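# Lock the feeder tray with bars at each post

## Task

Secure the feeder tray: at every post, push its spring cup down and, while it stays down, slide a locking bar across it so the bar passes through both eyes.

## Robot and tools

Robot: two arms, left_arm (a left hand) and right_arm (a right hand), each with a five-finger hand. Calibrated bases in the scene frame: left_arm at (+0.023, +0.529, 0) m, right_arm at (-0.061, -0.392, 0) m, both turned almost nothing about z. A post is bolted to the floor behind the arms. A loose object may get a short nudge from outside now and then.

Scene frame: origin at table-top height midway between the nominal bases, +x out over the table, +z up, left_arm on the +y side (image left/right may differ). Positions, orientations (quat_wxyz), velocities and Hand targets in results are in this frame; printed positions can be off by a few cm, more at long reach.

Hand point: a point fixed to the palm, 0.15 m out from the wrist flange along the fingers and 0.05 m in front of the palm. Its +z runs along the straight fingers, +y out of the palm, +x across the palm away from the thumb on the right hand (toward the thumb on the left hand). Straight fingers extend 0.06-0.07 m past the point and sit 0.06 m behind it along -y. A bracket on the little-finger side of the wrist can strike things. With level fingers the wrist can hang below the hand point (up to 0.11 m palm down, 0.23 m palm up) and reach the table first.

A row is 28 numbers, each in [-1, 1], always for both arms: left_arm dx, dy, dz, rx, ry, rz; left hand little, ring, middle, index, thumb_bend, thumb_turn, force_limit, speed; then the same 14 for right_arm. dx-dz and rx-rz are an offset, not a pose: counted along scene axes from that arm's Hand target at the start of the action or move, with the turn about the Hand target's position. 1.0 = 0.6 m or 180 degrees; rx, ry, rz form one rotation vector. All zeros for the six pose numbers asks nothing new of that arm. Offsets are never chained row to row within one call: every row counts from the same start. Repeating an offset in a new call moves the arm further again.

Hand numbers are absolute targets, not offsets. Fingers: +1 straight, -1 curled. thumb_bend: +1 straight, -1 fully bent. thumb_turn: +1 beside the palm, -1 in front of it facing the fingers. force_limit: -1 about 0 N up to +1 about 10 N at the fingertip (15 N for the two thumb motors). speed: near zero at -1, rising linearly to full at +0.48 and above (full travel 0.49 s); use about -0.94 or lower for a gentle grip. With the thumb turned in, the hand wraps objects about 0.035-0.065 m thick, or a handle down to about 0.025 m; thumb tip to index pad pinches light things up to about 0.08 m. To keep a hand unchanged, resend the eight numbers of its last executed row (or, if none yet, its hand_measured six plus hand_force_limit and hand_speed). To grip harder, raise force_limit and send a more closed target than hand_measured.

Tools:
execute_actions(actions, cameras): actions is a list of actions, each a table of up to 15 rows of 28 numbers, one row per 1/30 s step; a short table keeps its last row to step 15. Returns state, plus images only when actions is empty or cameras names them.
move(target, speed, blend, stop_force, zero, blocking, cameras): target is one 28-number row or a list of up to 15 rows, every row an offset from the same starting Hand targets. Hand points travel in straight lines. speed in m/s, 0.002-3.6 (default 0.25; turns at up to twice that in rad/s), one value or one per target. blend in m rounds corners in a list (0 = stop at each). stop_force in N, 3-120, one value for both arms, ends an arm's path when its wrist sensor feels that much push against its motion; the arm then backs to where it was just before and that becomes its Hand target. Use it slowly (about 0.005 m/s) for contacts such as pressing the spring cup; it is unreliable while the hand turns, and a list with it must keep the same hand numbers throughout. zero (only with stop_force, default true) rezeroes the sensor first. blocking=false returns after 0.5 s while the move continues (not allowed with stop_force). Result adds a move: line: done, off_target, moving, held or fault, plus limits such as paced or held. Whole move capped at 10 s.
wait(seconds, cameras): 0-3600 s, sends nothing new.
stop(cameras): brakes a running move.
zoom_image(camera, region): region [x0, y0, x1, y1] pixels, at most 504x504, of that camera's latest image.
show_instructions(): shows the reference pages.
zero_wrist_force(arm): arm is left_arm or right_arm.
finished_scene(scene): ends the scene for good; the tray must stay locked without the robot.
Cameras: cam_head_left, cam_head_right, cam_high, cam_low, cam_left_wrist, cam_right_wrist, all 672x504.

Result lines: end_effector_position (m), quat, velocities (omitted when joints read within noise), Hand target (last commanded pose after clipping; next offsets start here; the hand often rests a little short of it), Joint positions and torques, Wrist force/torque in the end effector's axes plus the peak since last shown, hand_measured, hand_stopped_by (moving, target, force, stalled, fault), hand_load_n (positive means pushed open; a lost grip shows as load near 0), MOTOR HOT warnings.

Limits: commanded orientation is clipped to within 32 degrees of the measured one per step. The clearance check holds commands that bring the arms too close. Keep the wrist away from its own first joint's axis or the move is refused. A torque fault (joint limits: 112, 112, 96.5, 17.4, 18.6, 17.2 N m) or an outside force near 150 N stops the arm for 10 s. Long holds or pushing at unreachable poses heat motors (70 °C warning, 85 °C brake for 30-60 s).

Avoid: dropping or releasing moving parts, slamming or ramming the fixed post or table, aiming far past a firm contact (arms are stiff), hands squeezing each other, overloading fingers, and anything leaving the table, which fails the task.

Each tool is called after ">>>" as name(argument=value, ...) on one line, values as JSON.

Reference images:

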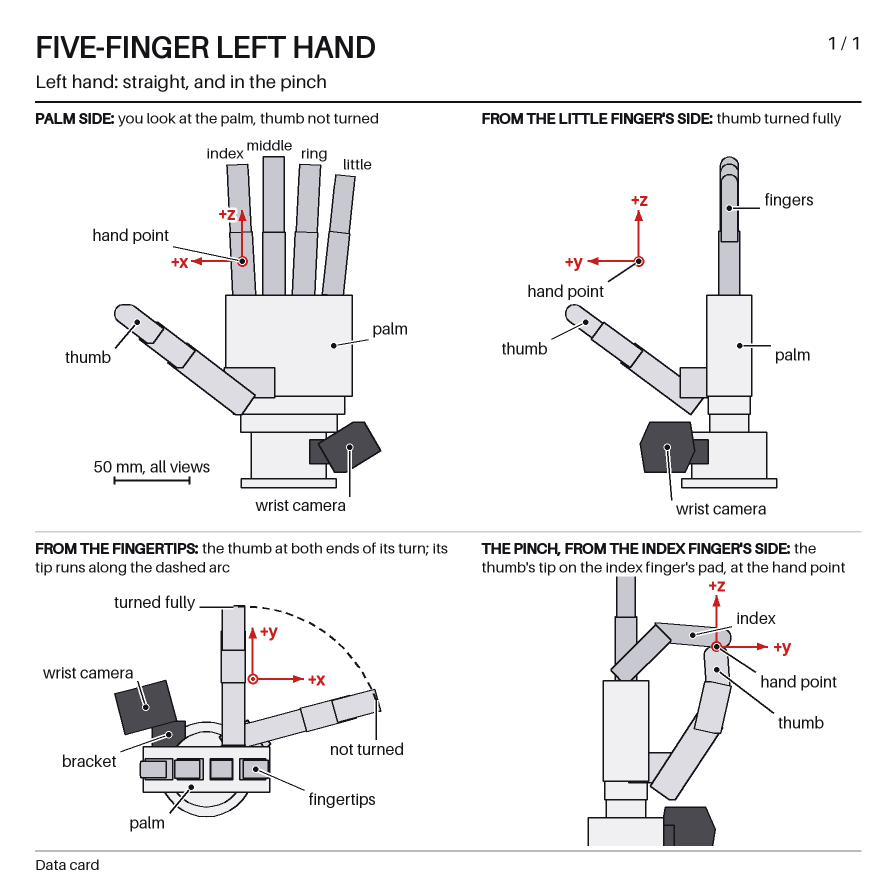

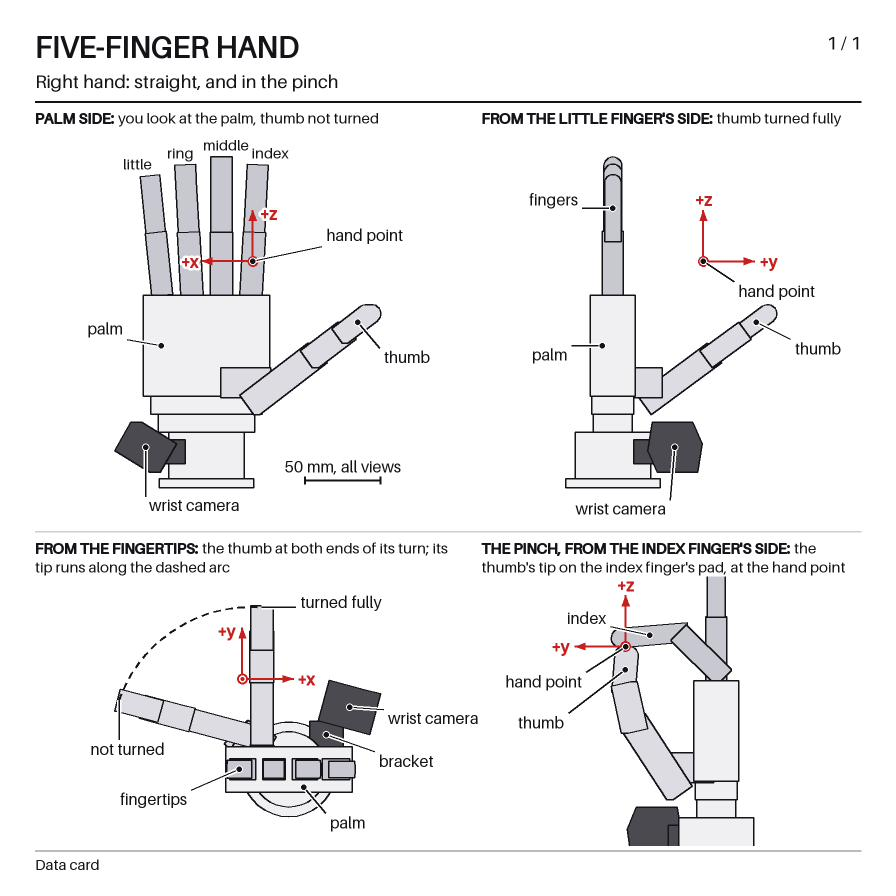

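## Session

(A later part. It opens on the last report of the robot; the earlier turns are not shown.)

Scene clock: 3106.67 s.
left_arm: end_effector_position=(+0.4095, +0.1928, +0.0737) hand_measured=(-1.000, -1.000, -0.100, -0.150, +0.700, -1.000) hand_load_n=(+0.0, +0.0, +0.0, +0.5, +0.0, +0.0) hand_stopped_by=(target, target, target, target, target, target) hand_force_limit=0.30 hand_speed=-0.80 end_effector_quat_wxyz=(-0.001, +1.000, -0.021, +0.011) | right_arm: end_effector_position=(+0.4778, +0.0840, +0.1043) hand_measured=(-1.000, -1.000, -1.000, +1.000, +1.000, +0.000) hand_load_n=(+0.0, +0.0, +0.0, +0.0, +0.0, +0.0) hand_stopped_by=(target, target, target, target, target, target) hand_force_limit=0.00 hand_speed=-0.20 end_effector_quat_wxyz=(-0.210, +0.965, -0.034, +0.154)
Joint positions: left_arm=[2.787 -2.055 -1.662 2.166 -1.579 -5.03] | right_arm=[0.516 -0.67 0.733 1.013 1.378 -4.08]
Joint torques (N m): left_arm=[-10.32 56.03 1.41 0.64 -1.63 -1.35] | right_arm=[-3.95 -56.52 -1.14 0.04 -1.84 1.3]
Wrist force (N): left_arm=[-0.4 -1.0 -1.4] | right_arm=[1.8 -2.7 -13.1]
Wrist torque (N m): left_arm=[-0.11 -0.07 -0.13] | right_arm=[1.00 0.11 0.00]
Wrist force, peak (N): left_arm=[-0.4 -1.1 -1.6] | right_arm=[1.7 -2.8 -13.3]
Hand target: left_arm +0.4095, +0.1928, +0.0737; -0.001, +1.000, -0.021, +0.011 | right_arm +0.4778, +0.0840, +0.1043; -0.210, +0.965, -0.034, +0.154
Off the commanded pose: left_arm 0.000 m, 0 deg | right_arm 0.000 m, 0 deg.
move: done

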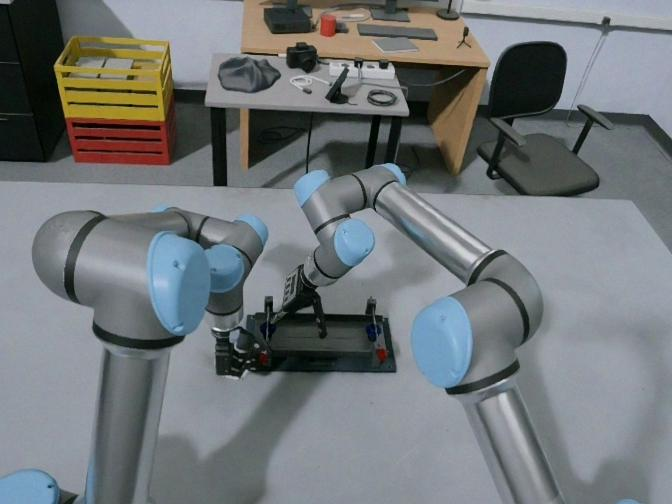

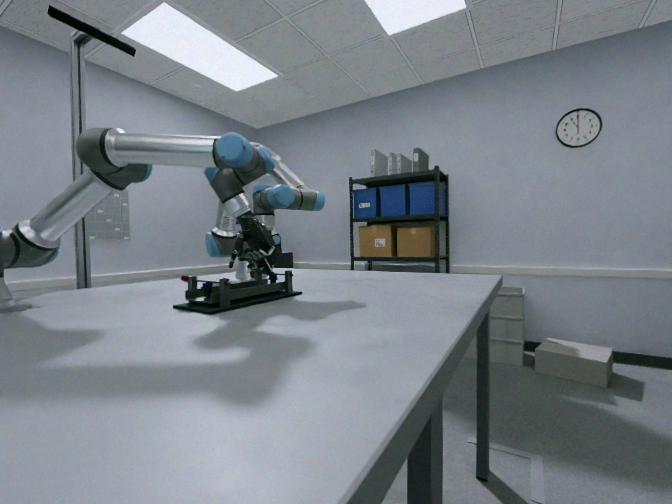

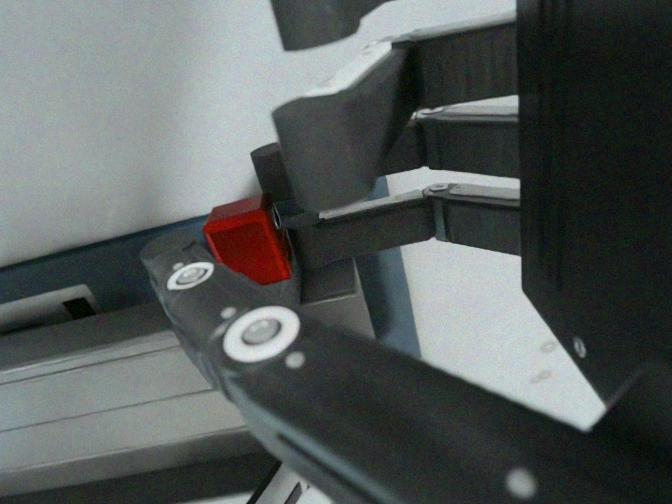

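>>> move(target=[0,0,0,0,0,0,-1,-1,-0.3,-0.35,0.3,-1,-0.5,-0.94,0,0,0,0,0,0,-1,-1,-1,1,1,0,0,-0.2], speed=0.02, cameras=["cam_head_left","cam_low","cam_left_wrist"])

>>> zoom_image(camera="cam_left_wrist", region=[150, 130, 350, 330])

>>> zoom_image(camera="cam_low", region=[245, 255, 305, 290])

Scene clock: 3125.37 s.
left_arm: end_effector_position=(+0.4095, +0.1928, +0.0737) hand_measured=(-1.000, -1.000, -0.298, -0.350, +0.592, -1.000) hand_load_n=(+0.0, +0.0, +3.0, +0.0, +3.5, +0.0) hand_stopped_by=(target, target, force, target, force, target) hand_force_limit=-0.50 hand_speed=-0.94 end_effector_quat_wxyz=(-0.001, +1.000, -0.021, +0.011) | right_arm: end_effector_position=(+0.4778, +0.0840, +0.1043) hand_measured=(-1.000, -1.000, -1.000, +1.000, +1.000, +0.000) hand_load_n=(+0.0, +0.0, +0.0, +0.0, +0.0, +0.0) hand_stopped_by=(target, target, target, target, target, target) hand_force_limit=0.00 hand_speed=-0.20 end_effector_quat_wxyz=(-0.210, +0.965, -0.034, +0.154)
Joint positions: left_arm=[2.787 -2.054 -1.662 2.166 -1.579 -5.03] | right_arm=[0.516 -0.67 0.733 1.013 1.378 -4.08]
Joint torques (N m): left_arm=[-10.39 56.02 1.53 0.6 -0.11 -1.06] | right_arm=[-3.45 -56.38 -1.28 0.12 -1.89 1.24]
Wrist force (N): left_arm=[-0.5 -0.8 -1.1] | right_arm=[1.9 -2.8 -13.1]
Wrist torque (N m): left_arm=[-0.10 -0.05 -0.12] | right_arm=[0.98 0.10 0.00]
Wrist force, peak (N): left_arm=[-0.6 -2.2 -1.2] | right_arm=[1.8 -2.7 -13.3]
Hand target: left_arm +0.4095, +0.1928, +0.0737; -0.001, +1.000, -0.021, +0.011 | right_arm +0.4778, +0.0840, +0.1043; -0.210, +0.965, -0.034, +0.154
Off the commanded pose: left_arm 0.000 m, 0 deg | right_arm 0.000 m, 0 deg.
move: done

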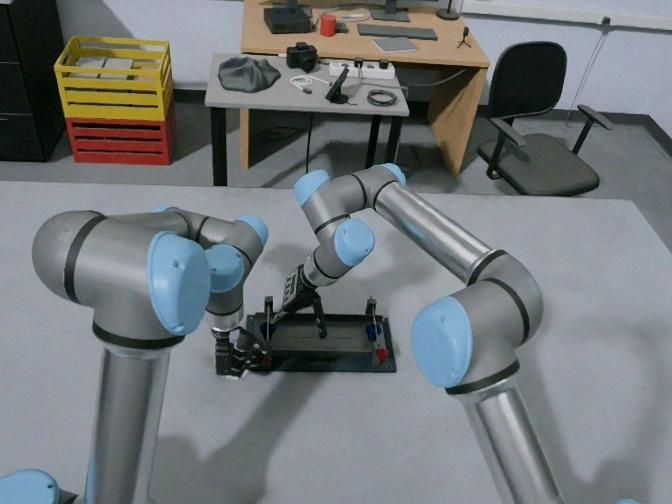

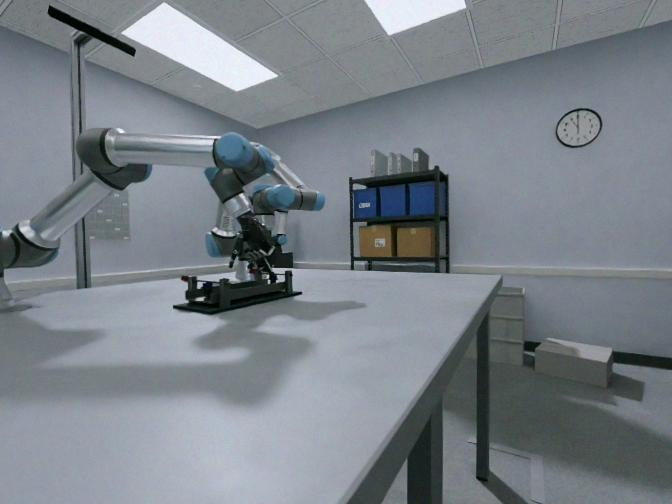

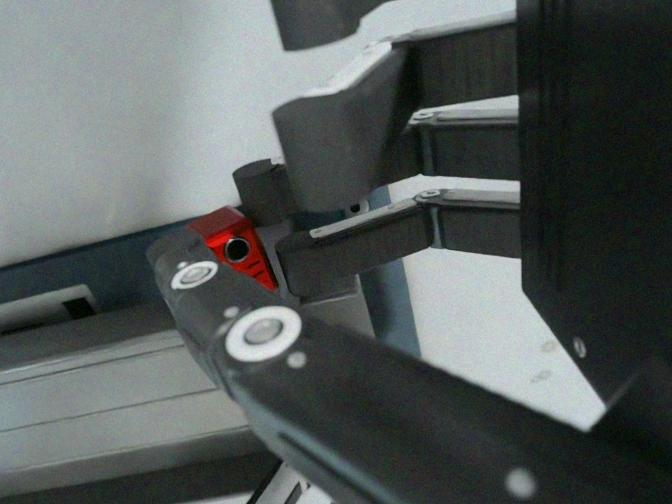

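Scaled by 2.520 from the camera's image (finer frame: 960x720).

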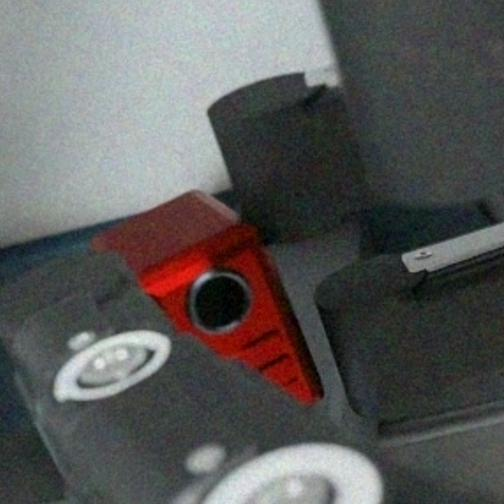

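Scaled by 8.400 from the camera's image (finer frame: 960x720).

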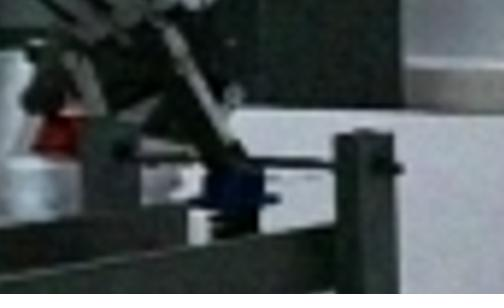

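>>> move(target=[0.04,0,0,0,0,0,-1,-1,-0.3,-0.35,0.3,-1,-0.5,-0.94,0,0,0,0,0,0,-1,-1,-1,1,1,0,0,-0.2], speed=0.01, stop_force=4, cameras=["cam_head_left","cam_low","cam_left_wrist"])

>>> zoom_image(camera="cam_left_wrist", region=[150, 130, 350, 330])

>>> zoom_image(camera="cam_low", region=[245, 255, 305, 290])

>>> zoom_image(camera="cam_head_left", region=[258, 288, 282, 318])

Scene clock: 3136.53 s.
left_arm: end_effector_position=(+0.4205, +0.1928, +0.0737) hand_measured=(-1.000, -1.000, -0.298, -0.350, +0.592, -1.000) hand_load_n=(+0.0, +0.0, +2.5, +0.0, +5.0, +0.0) hand_stopped_by=(target, target, force, target, force, target) hand_force_limit=-0.50 hand_speed=-0.94 end_effector_quat_wxyz=(-0.001, +1.000, -0.021, +0.011) | right_arm: end_effector_position=(+0.4778, +0.0840, +0.1043) hand_measured=(-1.000, -1.000, -1.000, +1.000, +1.000, +0.000) hand_load_n=(+0.0, +0.0, +0.0, +0.0, +0.0, +0.0) hand_stopped_by=(target, target, target, target, target, target) hand_force_limit=0.00 hand_speed=-0.20 end_effector_quat_wxyz=(-0.210, +0.965, -0.034, +0.154)
Joint positions: left_arm=[2.796 -2.073 -1.633 2.155 -1.579 -5.021] | right_arm=[0.516 -0.67 0.733 1.013 1.378 -4.08]
Joint torques (N m): left_arm=[-9.33 57.37 1.4 0.79 1.08 -0.89] | right_arm=[-3.33 -56.7 -1.67 0.16 -1.94 1.16]
Wrist force (N): left_arm=[-0.9 -2.9 -1.5] | right_arm=[1.7 -2.6 -13.0]
Wrist torque (N m): left_arm=[-0.23 -0.08 -0.06] | right_arm=[1.00 0.12 -0.01]
Wrist force, peak (N): left_arm=[-5.3 -4.9 -2.2] | right_arm=[1.9 -2.8 -13.3]
Hand target: left_arm +0.4205, +0.1928, +0.0737; -0.001, +1.000, -0.021, +0.011 (not the last commanded pose) | right_arm +0.4778, +0.0840, +0.1043; -0.210, +0.965, -0.034, +0.154
Off the commanded pose: left_arm 0.013 m, 0 deg | right_arm 0.000 m, 0 deg.
move: contact (left_arm)

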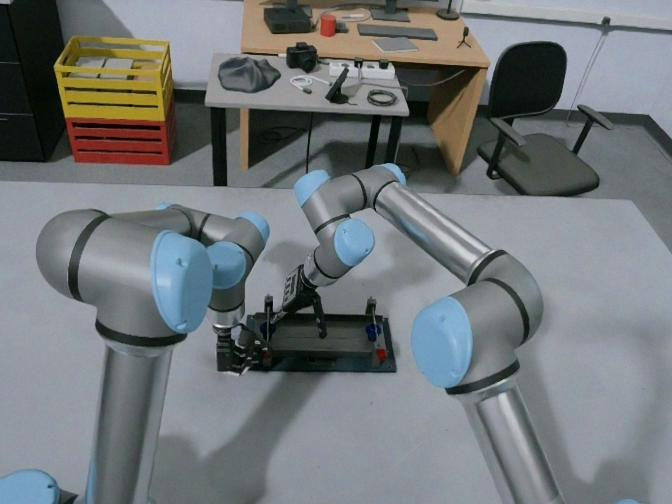

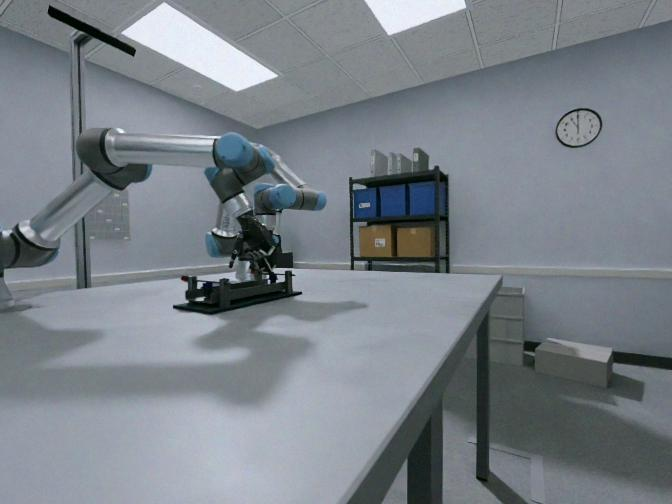

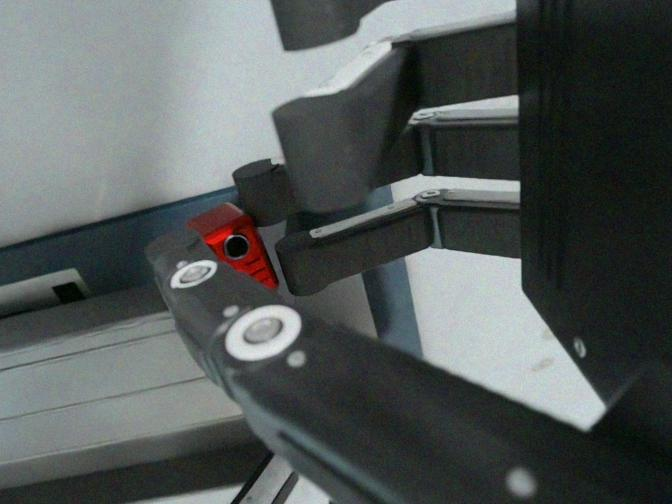

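Scaled by 2.520 from the camera's image (finer frame: 960x720).

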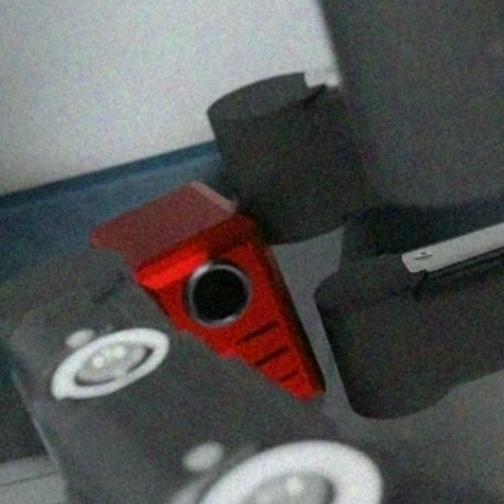

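Scaled by 8.400 from the camera's image (finer frame: 960x720).

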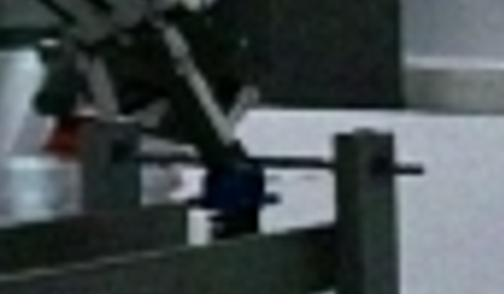

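Scaled by 16.800 from the camera's image (finer frame: 960x720).

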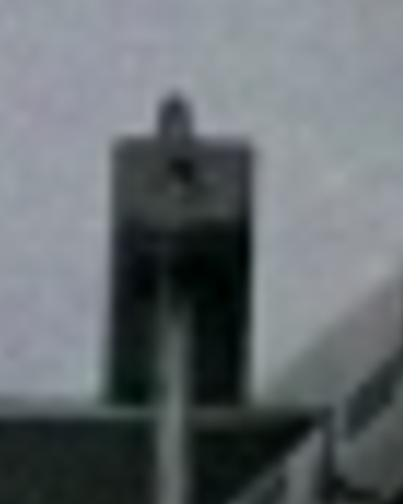

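>>> move(target=[0,0,0,0,0,0,-1,-1,-0.3,-0.35,0.85,-1,-0.5,-0.85,0,0,0,0,0,0,-1,-1,-1,1,1,0,0,-0.2], speed=0.02, cameras=["cam_head_left","cam_low","cam_left_wrist"])

>>> zoom_image(camera="cam_left_wrist", region=[150, 130, 350, 330])

>>> zoom_image(camera="cam_low", region=[245, 255, 305, 290])

>>> zoom_image(camera="cam_head_left", region=[240, 310, 300, 390])

Scene clock: 3157.30 s.
left_arm: end_effector_position=(+0.4205, +0.1928, +0.0737) hand_measured=(-1.000, -1.000, -0.300, -0.350, +0.850, -1.000) hand_load_n=(+0.0, +0.0, +0.0, +0.0, +0.0, +0.0) hand_stopped_by=(target, target, force, target, target, target) hand_force_limit=-0.50 hand_speed=-0.85 end_effector_quat_wxyz=(-0.001, +1.000, -0.021, +0.011) | right_arm: end_effector_position=(+0.4778, +0.0840, +0.1043) hand_measured=(-1.000, -1.000, -1.000, +1.000, +1.000, +0.000) hand_load_n=(+0.0, +0.0, +0.0, +0.0, +0.0, +0.0) hand_stopped_by=(target, target, target, target, target, target) hand_force_limit=0.00 hand_speed=-0.20 end_effector_quat_wxyz=(-0.210, +0.965, -0.034, +0.154)
Joint positions: left_arm=[2.796 -2.073 -1.633 2.155 -1.579 -5.021] | right_arm=[0.516 -0.67 0.733 1.013 1.378 -4.08]
Joint torques (N m): left_arm=[-9.53 55.82 2.6 0.29 -0.94 -1.06] | right_arm=[-3.22 -56.42 -2.05 0.25 -1.92 1.05]
Wrist force (N): left_arm=[-0.4 -0.8 -1.4] | right_arm=[1.8 -2.7 -12.8]
Wrist torque (N m): left_arm=[-0.09 -0.09 -0.12] | right_arm=[0.98 0.10 0.00]
Wrist force, peak (N): left_arm=[-1.1 -3.2 -1.5] | right_arm=[1.8 -2.9 -13.3]
Hand target: left_arm +0.4205, +0.1928, +0.0737; -0.001, +1.000, -0.021, +0.011 | right_arm +0.4778, +0.0840, +0.1043; -0.210, +0.965, -0.034, +0.154
Off the commanded pose: left_arm 0.000 m, 0 deg | right_arm 0.000 m, 0 deg.
move: done

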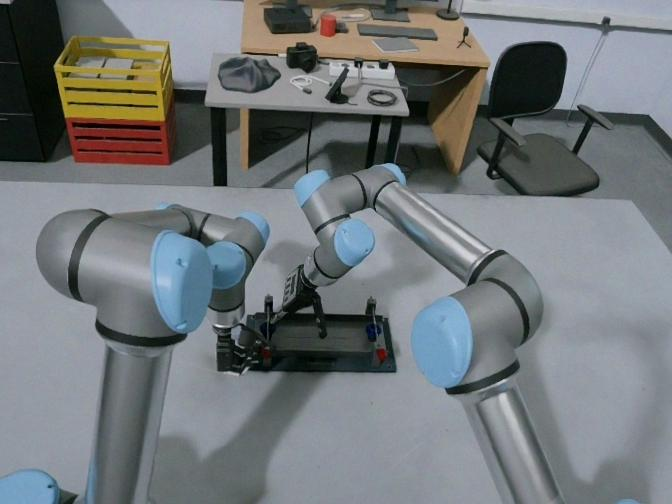

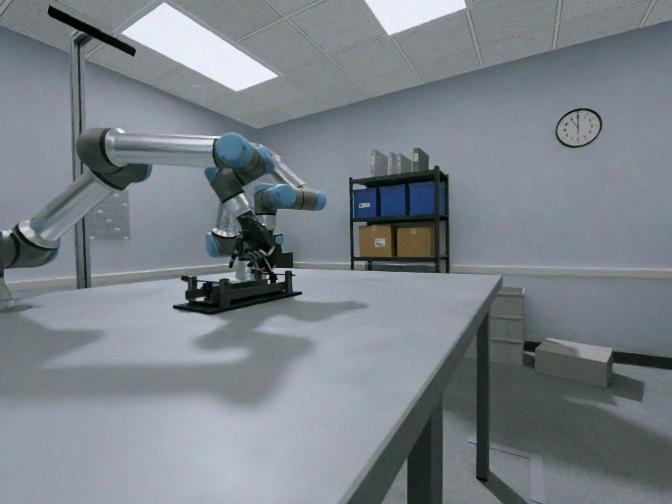

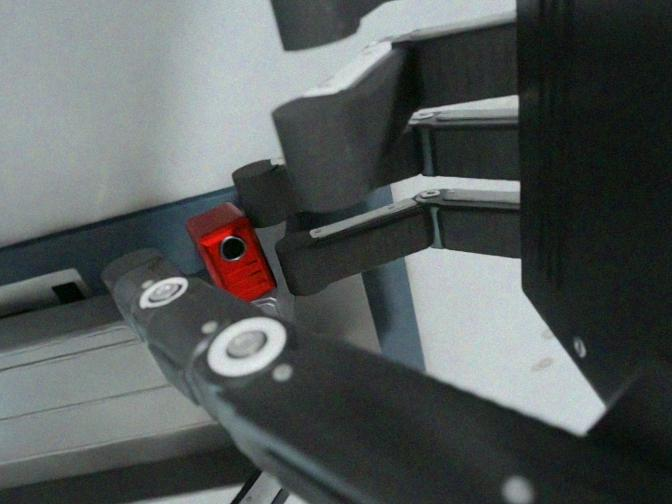

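Scaled by 2.520 from the camera's image (finer frame: 960x720).

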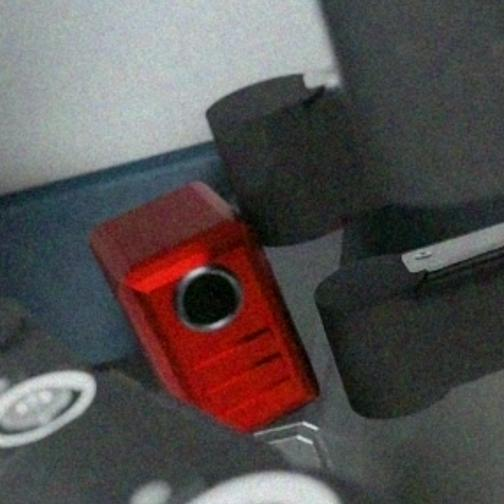

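Scaled by 8.400 from the camera's image (finer frame: 960x720).

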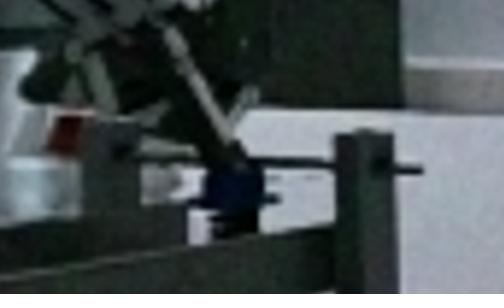

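Scaled by 6.300 from the camera's image (finer frame: 960x720).

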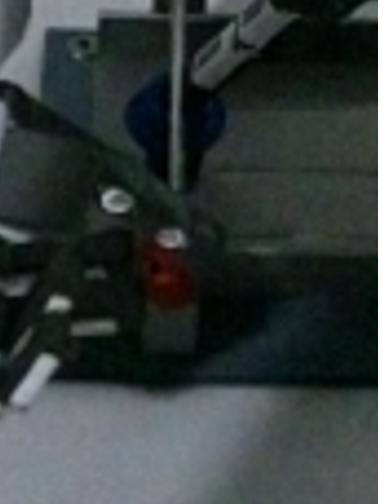

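>>> move(target=[[0,0.0083,0,0,0,0,-1,-1,-0.3,-0.35,0.85,-1,-0.5,-0.85,0,0,0,0,0,0,-1,-1,-1,1,1,0,0,-0.2]], speed=0.01, cameras=["cam_head_left","cam_low","cam_left_wrist"])

>>> zoom_image(camera="cam_left_wrist", region=[150, 130, 350, 330])

Scene clock: 3167.67 s.
left_arm: end_effector_position=(+0.4205, +0.1977, +0.0737) hand_measured=(-1.000, -1.000, -0.300, -0.350, +0.850, -1.000) hand_load_n=(+0.0, +0.0, +0.0, +0.0, +0.0, +0.0) hand_stopped_by=(target, target, force, target, target, target) hand_force_limit=-0.50 hand_speed=-0.85 end_effector_quat_wxyz=(-0.001, +1.000, -0.021, +0.011) | right_arm: end_effector_position=(+0.4778, +0.0840, +0.1043) hand_measured=(-1.000, -1.000, -1.000, +1.000, +1.000, +0.000) hand_load_n=(+0.0, +0.0, +0.0, +0.5, +0.0, +0.0) hand_stopped_by=(target, target, target, target, target, target) hand_force_limit=0.00 hand_speed=-0.20 end_effector_quat_wxyz=(-0.210, +0.965, -0.034, +0.154)
Joint positions: left_arm=[2.807 -2.067 -1.643 2.159 -1.579 -5.011] | right_arm=[0.516 -0.67 0.733 1.013 1.378 -4.08]
Joint torques (N m): left_arm=[7.16 55.9 1.17 0.8 1.56 1.33] | right_arm=[-2.82 -56.67 -2.28 0.36 -1.91 1.02]
Wrist force (N): left_arm=[-0.3 -1.1 -1.6] | right_arm=[1.8 -2.6 -13.0]
Wrist torque (N m): left_arm=[-0.13 -0.10 -0.19] | right_arm=[1.00 0.11 0.00]
Wrist force, peak (N): left_arm=[-0.3 -1.1 -1.6] | right_arm=[1.9 -2.8 -13.2]
Hand target: left_arm +0.4205, +0.1978, +0.0737; -0.001, +1.000, -0.021, +0.011 | right_arm +0.4778, +0.0840, +0.1043; -0.210, +0.965, -0.034, +0.154
Off the commanded pose: left_arm 0.000 m, 0 deg | right_arm 0.000 m, 0 deg.
move: done

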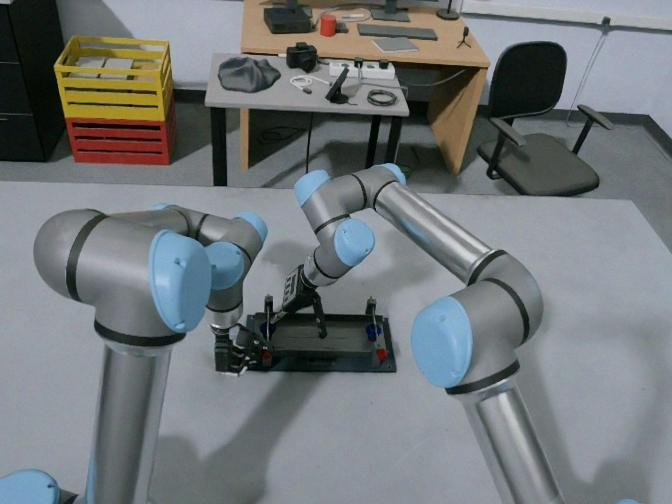

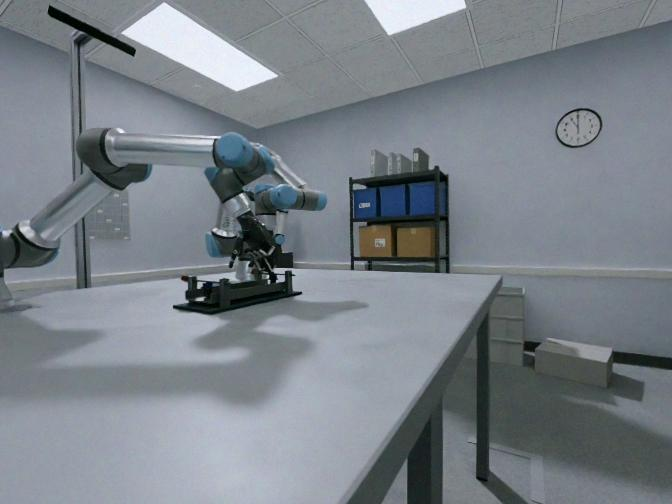

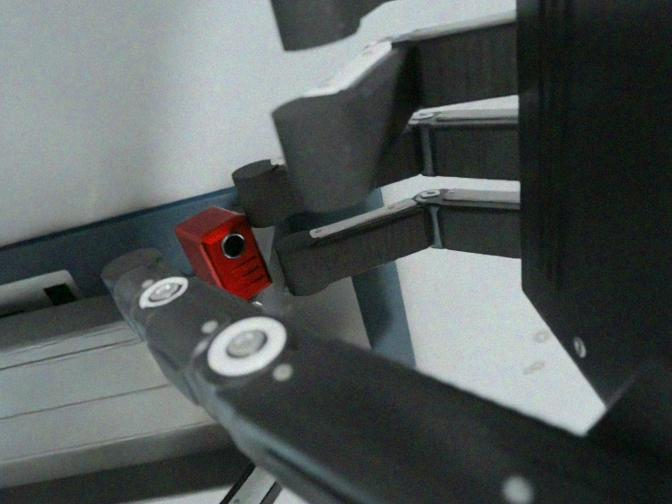

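Scaled by 2.520 from the camera's image (finer frame: 960x720).

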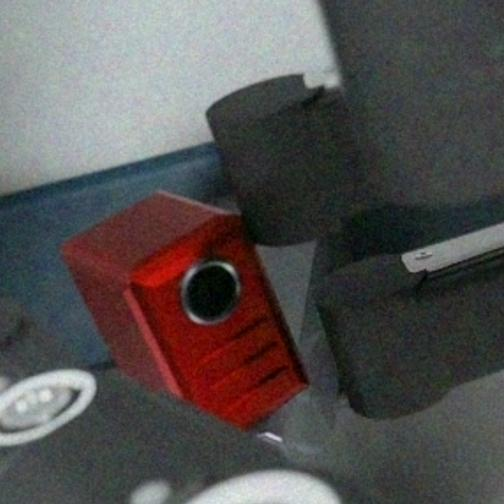

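>>> move(target=[[0,0.0083,0,0,0,0,-1,-1,-0.3,-0.35,1,-1,-0.5,-0.7,0,0,0,0,0,0,-1,-1,-1,1,1,0,0,-0.2]], speed=0.01, cameras=["cam_head_left","cam_low","cam_left_wrist"])

>>> zoom_image(camera="cam_left_wrist", region=[130, 130, 350, 350])

Scene clock: 3175.83 s.
left_arm: end_effector_position=(+0.4205, +0.2026, +0.0737) hand_measured=(-1.000, -1.000, -0.300, -0.350, +1.000, -1.000) hand_load_n=(+0.0, +0.0, +0.0, +0.0, -0.5, +0.0) hand_stopped_by=(target, target, force, target, target, target) hand_force_limit=-0.50 hand_speed=-0.70 end_effector_quat_wxyz=(-0.001, +1.000, -0.021, +0.011) | right_arm: end_effector_position=(+0.4778, +0.0840, +0.1043) hand_measured=(-1.000, -1.000, -1.000, +1.000, +1.000, +0.000) hand_load_n=(+0.0, +0.0, +0.0, +0.0, +0.0, +0.0) hand_stopped_by=(target, target, target, target, target, target) hand_force_limit=0.00 hand_speed=-0.20 end_effector_quat_wxyz=(-0.210, +0.965, -0.034, +0.154)
Joint positions: left_arm=[2.818 -2.06 -1.653 2.162 -1.579 -5] | right_arm=[0.516 -0.67 0.733 1.013 1.378 -4.08]
Joint torques (N m): left_arm=[9.57 56.63 1.58 0.62 1.54 2.13] | right_arm=[-2.3 -56.51 -2.64 0.35 -1.95 0.97]
Wrist force (N): left_arm=[-0.4 -1.1 -1.4] | right_arm=[1.7 -2.8 -13.1]
Wrist torque (N m): left_arm=[-0.12 -0.09 -0.19] | right_arm=[0.98 0.12 0.00]
Wrist force, peak (N): left_arm=[-0.5 -1.2 -1.6] | right_arm=[1.9 -2.8 -13.2]
Hand target: left_arm +0.4205, +0.2028, +0.0737; -0.001, +1.000, -0.021, +0.011 | right_arm +0.4778, +0.0840, +0.1043; -0.210, +0.965, -0.034, +0.154
Off the commanded pose: left_arm 0.000 m, 0 deg | right_arm 0.000 m, 0 deg.
move: done

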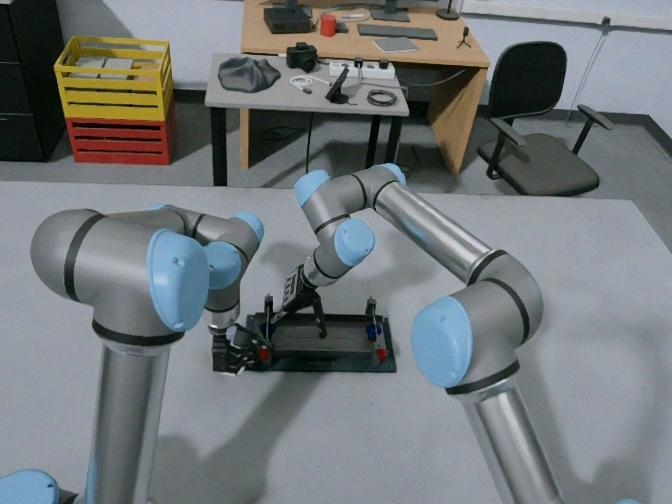

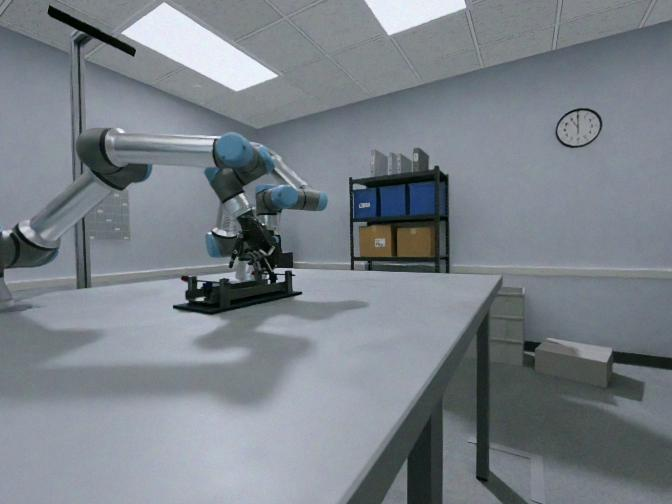

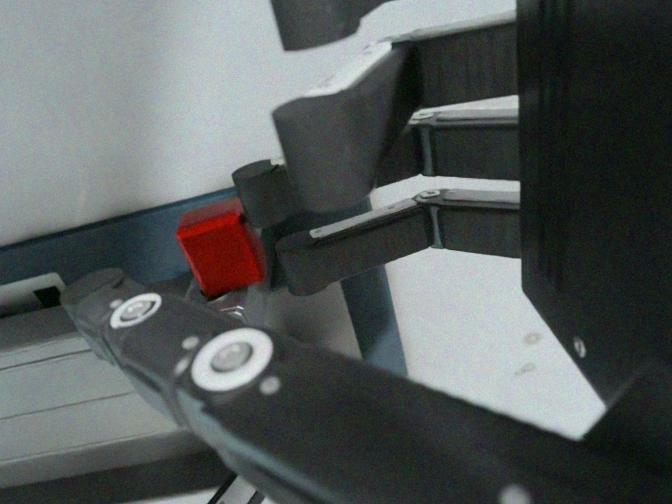

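Scaled by 2.291 from the camera's image (finer frame: 960x720).

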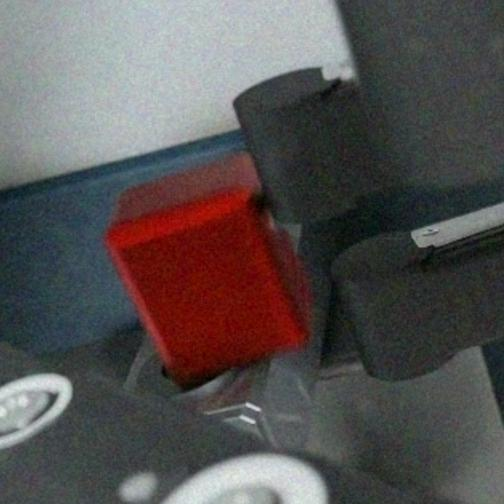

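>>> move(target=[[0,0.0133,0,0,0,0,-1,-1,-0.3,-0.35,1,-1,-0.5,-0.7,0,0,0,0,0,0,-1,-1,-1,1,1,0,0,-0.2]], speed=0.01, stop_force=3, cameras=["cam_head_left","cam_low","cam_left_wrist"])

>>> zoom_image(camera="cam_left_wrist", region=[130, 130, 350, 350])

>>> zoom_image(camera="cam_low", region=[245, 255, 305, 290])

Scene clock: 3188.97 s.
left_arm: end_effector_position=(+0.4205, +0.2108, +0.0737) hand_measured=(-1.000, -1.000, -0.300, -0.350, +1.000, -1.000) hand_load_n=(+0.0, +0.0, +0.0, +0.0, -0.5, +0.0) hand_stopped_by=(target, target, force, target, target, target) hand_force_limit=-0.50 hand_speed=-0.70 end_effector_quat_wxyz=(-0.001, +1.000, -0.021, +0.011) | right_arm: end_effector_position=(+0.4778, +0.0840, +0.1043) hand_measured=(-1.000, -1.000, -1.000, +1.000, +1.000, +0.000) hand_load_n=(+0.0, +0.0, +0.0, +0.0, +0.0, +0.0) hand_stopped_by=(target, target, target, target, target, target) hand_force_limit=0.00 hand_speed=-0.20 end_effector_quat_wxyz=(-0.210, +0.965, -0.034, +0.154)
Joint positions: left_arm=[2.836 -2.051 -1.669 2.168 -1.578 -4.982] | right_arm=[0.516 -0.67 0.733 1.013 1.378 -4.08]
Joint torques (N m): left_arm=[9.13 55.03 1.33 0.67 1.52 1.37] | right_arm=[-1.89 -56.29 -3.16 0.52 -1.85 0.85]
Wrist force (N): left_arm=[-0.4 -0.6 -1.6] | right_arm=[2.0 -2.8 -13.0]
Wrist torque (N m): left_arm=[-0.06 -0.08 -0.21] | right_arm=[0.98 0.09 0.00]
Wrist force, peak (N): left_arm=[-0.5 -1.0 -1.8] | right_arm=[1.8 -3.1 -13.2]
Hand target: left_arm +0.4205, +0.2108, +0.0737; -0.001, +1.000, -0.021, +0.011 | right_arm +0.4778, +0.0840, +0.1043; -0.210, +0.965, -0.034, +0.154
Off the commanded pose: left_arm 0.000 m, 0 deg | right_arm 0.000 m, 0 deg.
move: done

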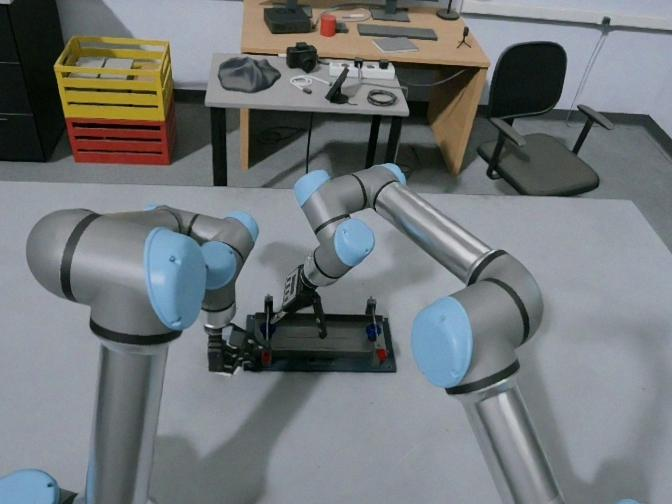

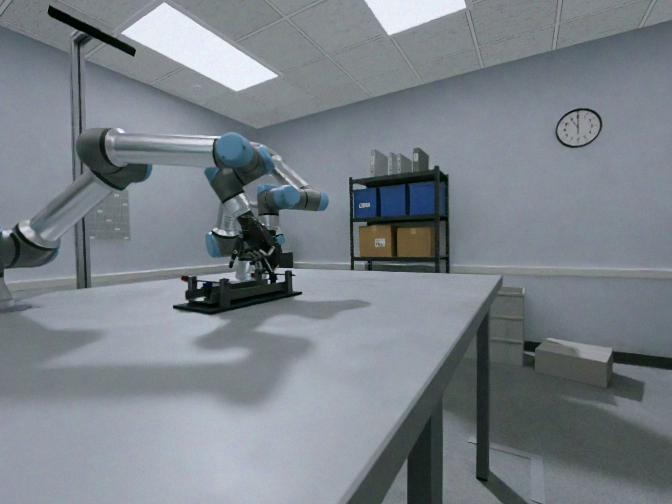

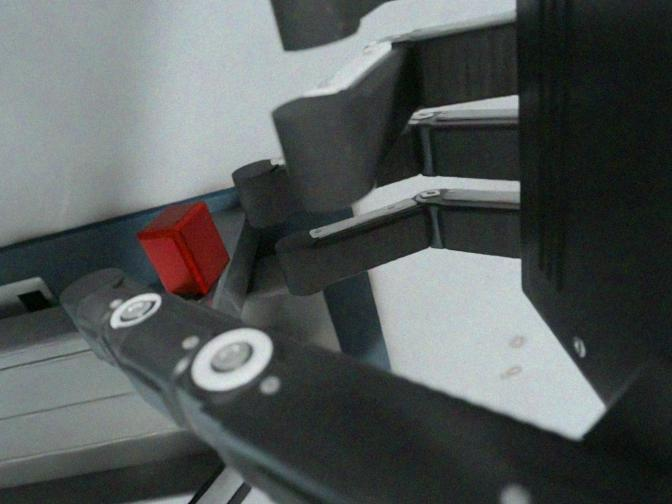

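Scaled by 2.291 from the camera's image (finer frame: 960x720).

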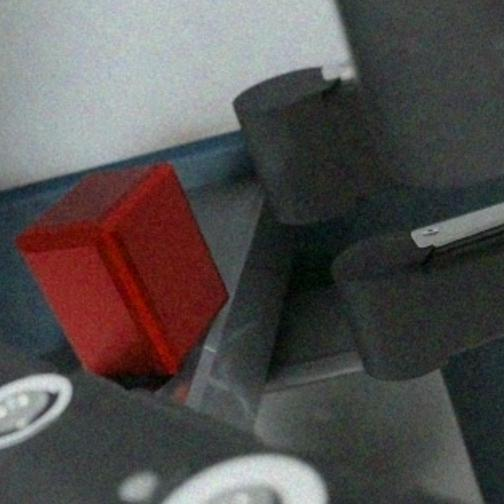

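Scaled by 8.400 from the camera's image (finer frame: 960x720).

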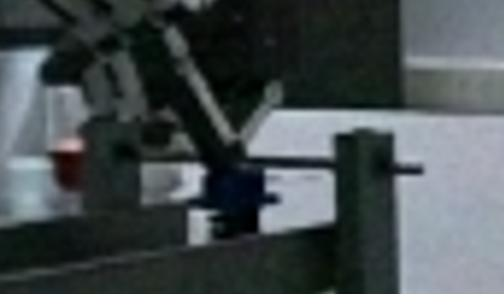

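>>> move(target=[[-0.17,0,0,0,0,0,-1,-1,-0.3,-0.35,1,-1,-0.5,-0.7,0,0,0,0,0,0,-1,-1,-1,1,1,0,0,-0.2]], speed=0.04, stop_force=4, cameras=["cam_head_left","cam_head_right","cam_low","cam_left_wrist"])

>>> zoom_image(camera="cam_head_left", region=[240, 290, 300, 380])

>>> zoom_image(camera="cam_low", region=[245, 255, 305, 290])

>>> zoom_image(camera="cam_head_right", region=[240, 290, 300, 380])

Scene clock: 3201.83 s.
left_arm: end_effector_position=(+0.3185, +0.2108, +0.0737) hand_measured=(-1.000, -1.000, -0.300, -0.350, +1.000, -1.000) hand_load_n=(+0.0, +0.0, +0.0, +0.0, -0.5, +0.0) hand_stopped_by=(target, target, force, target, target, target) hand_force_limit=-0.50 hand_speed=-0.70 end_effector_quat_wxyz=(-0.001, +1.000, -0.021, +0.011) | right_arm: end_effector_position=(+0.4778, +0.0840, +0.1043) hand_measured=(-1.000, -1.000, -1.000, +1.000, +1.000, +0.000) hand_load_n=(+0.0, +0.0, +0.0, +0.0, +0.0, +0.0) hand_stopped_by=(target, target, target, target, target, target) hand_force_limit=0.00 hand_speed=-0.20 end_effector_quat_wxyz=(-0.210, +0.965, -0.034, +0.154)
Joint positions: left_arm=[2.742 -1.887 -1.917 2.252 -1.58 -5.075] | right_arm=[0.516 -0.67 0.733 1.013 1.378 -4.08]
Joint torques (N m): left_arm=[-10.35 45.99 -0.15 0.72 -1.3 -1.22] | right_arm=[-1.53 -56.26 -3.78 0.51 -1.96 0.73]
Wrist force (N): left_arm=[-0.3 -0.6 -1.5] | right_arm=[1.7 -2.6 -12.9]
Wrist torque (N m): left_arm=[-0.07 -0.10 -0.11] | right_arm=[1.00 0.11 0.00]
Wrist force, peak (N): left_arm=[0.0 -1.5 -1.6] | right_arm=[2.1 -3.0 -13.2]
Hand target: left_arm +0.3185, +0.2108, +0.0737; -0.001, +1.000, -0.021, +0.011 | right_arm +0.4778, +0.0840, +0.1043; -0.210, +0.965, -0.034, +0.154
Off the commanded pose: left_arm 0.000 m, 0 deg | right_arm 0.000 m, 0 deg.
move: done

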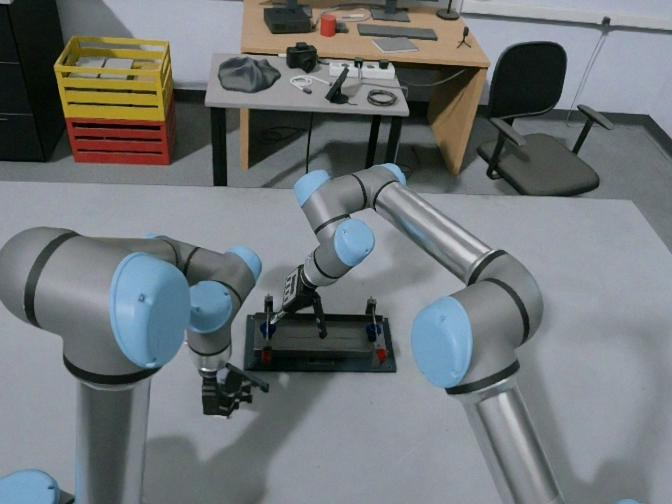

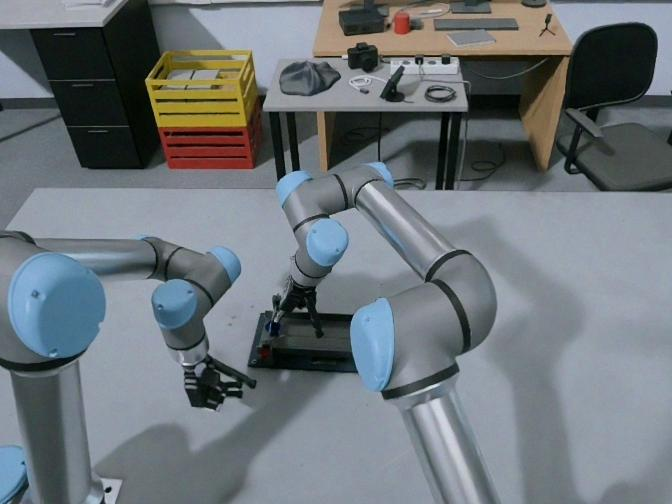

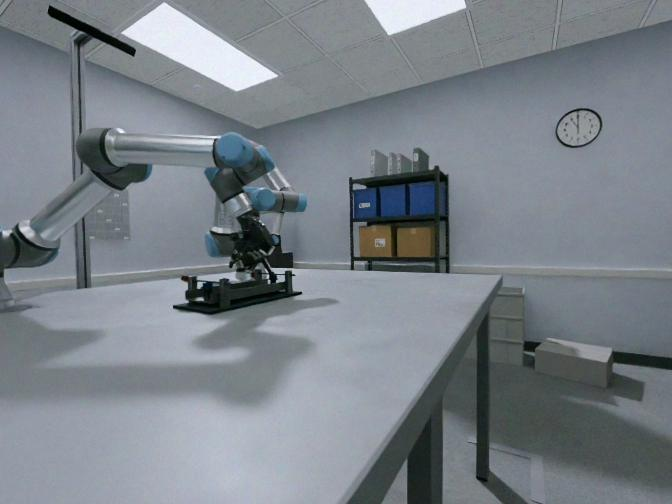

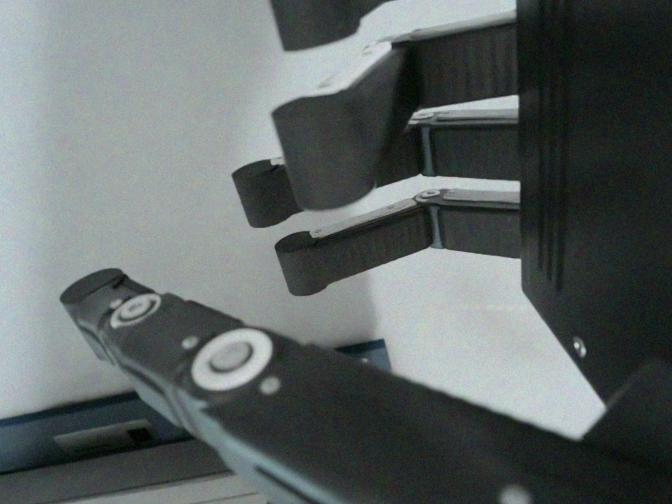

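Scaled by 5.600 from the camera's image (finer frame: 960x720).

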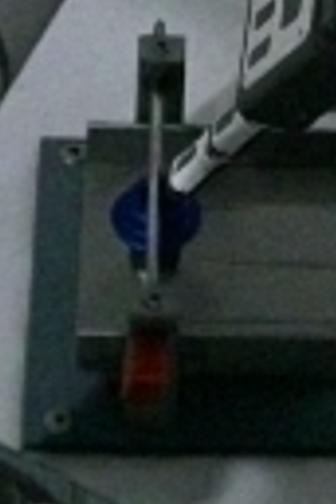

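Scaled by 8.400 from the camera's image (finer frame: 960x720).

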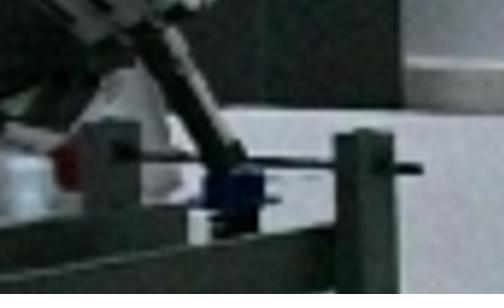

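Scaled by 5.600 from the camera's image (finer frame: 960x720).

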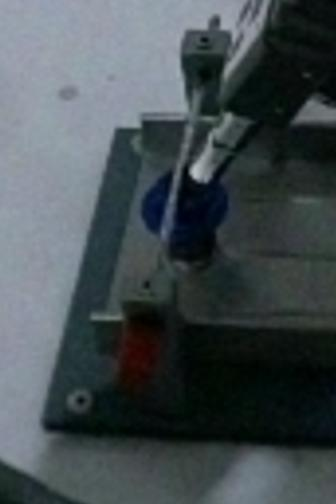

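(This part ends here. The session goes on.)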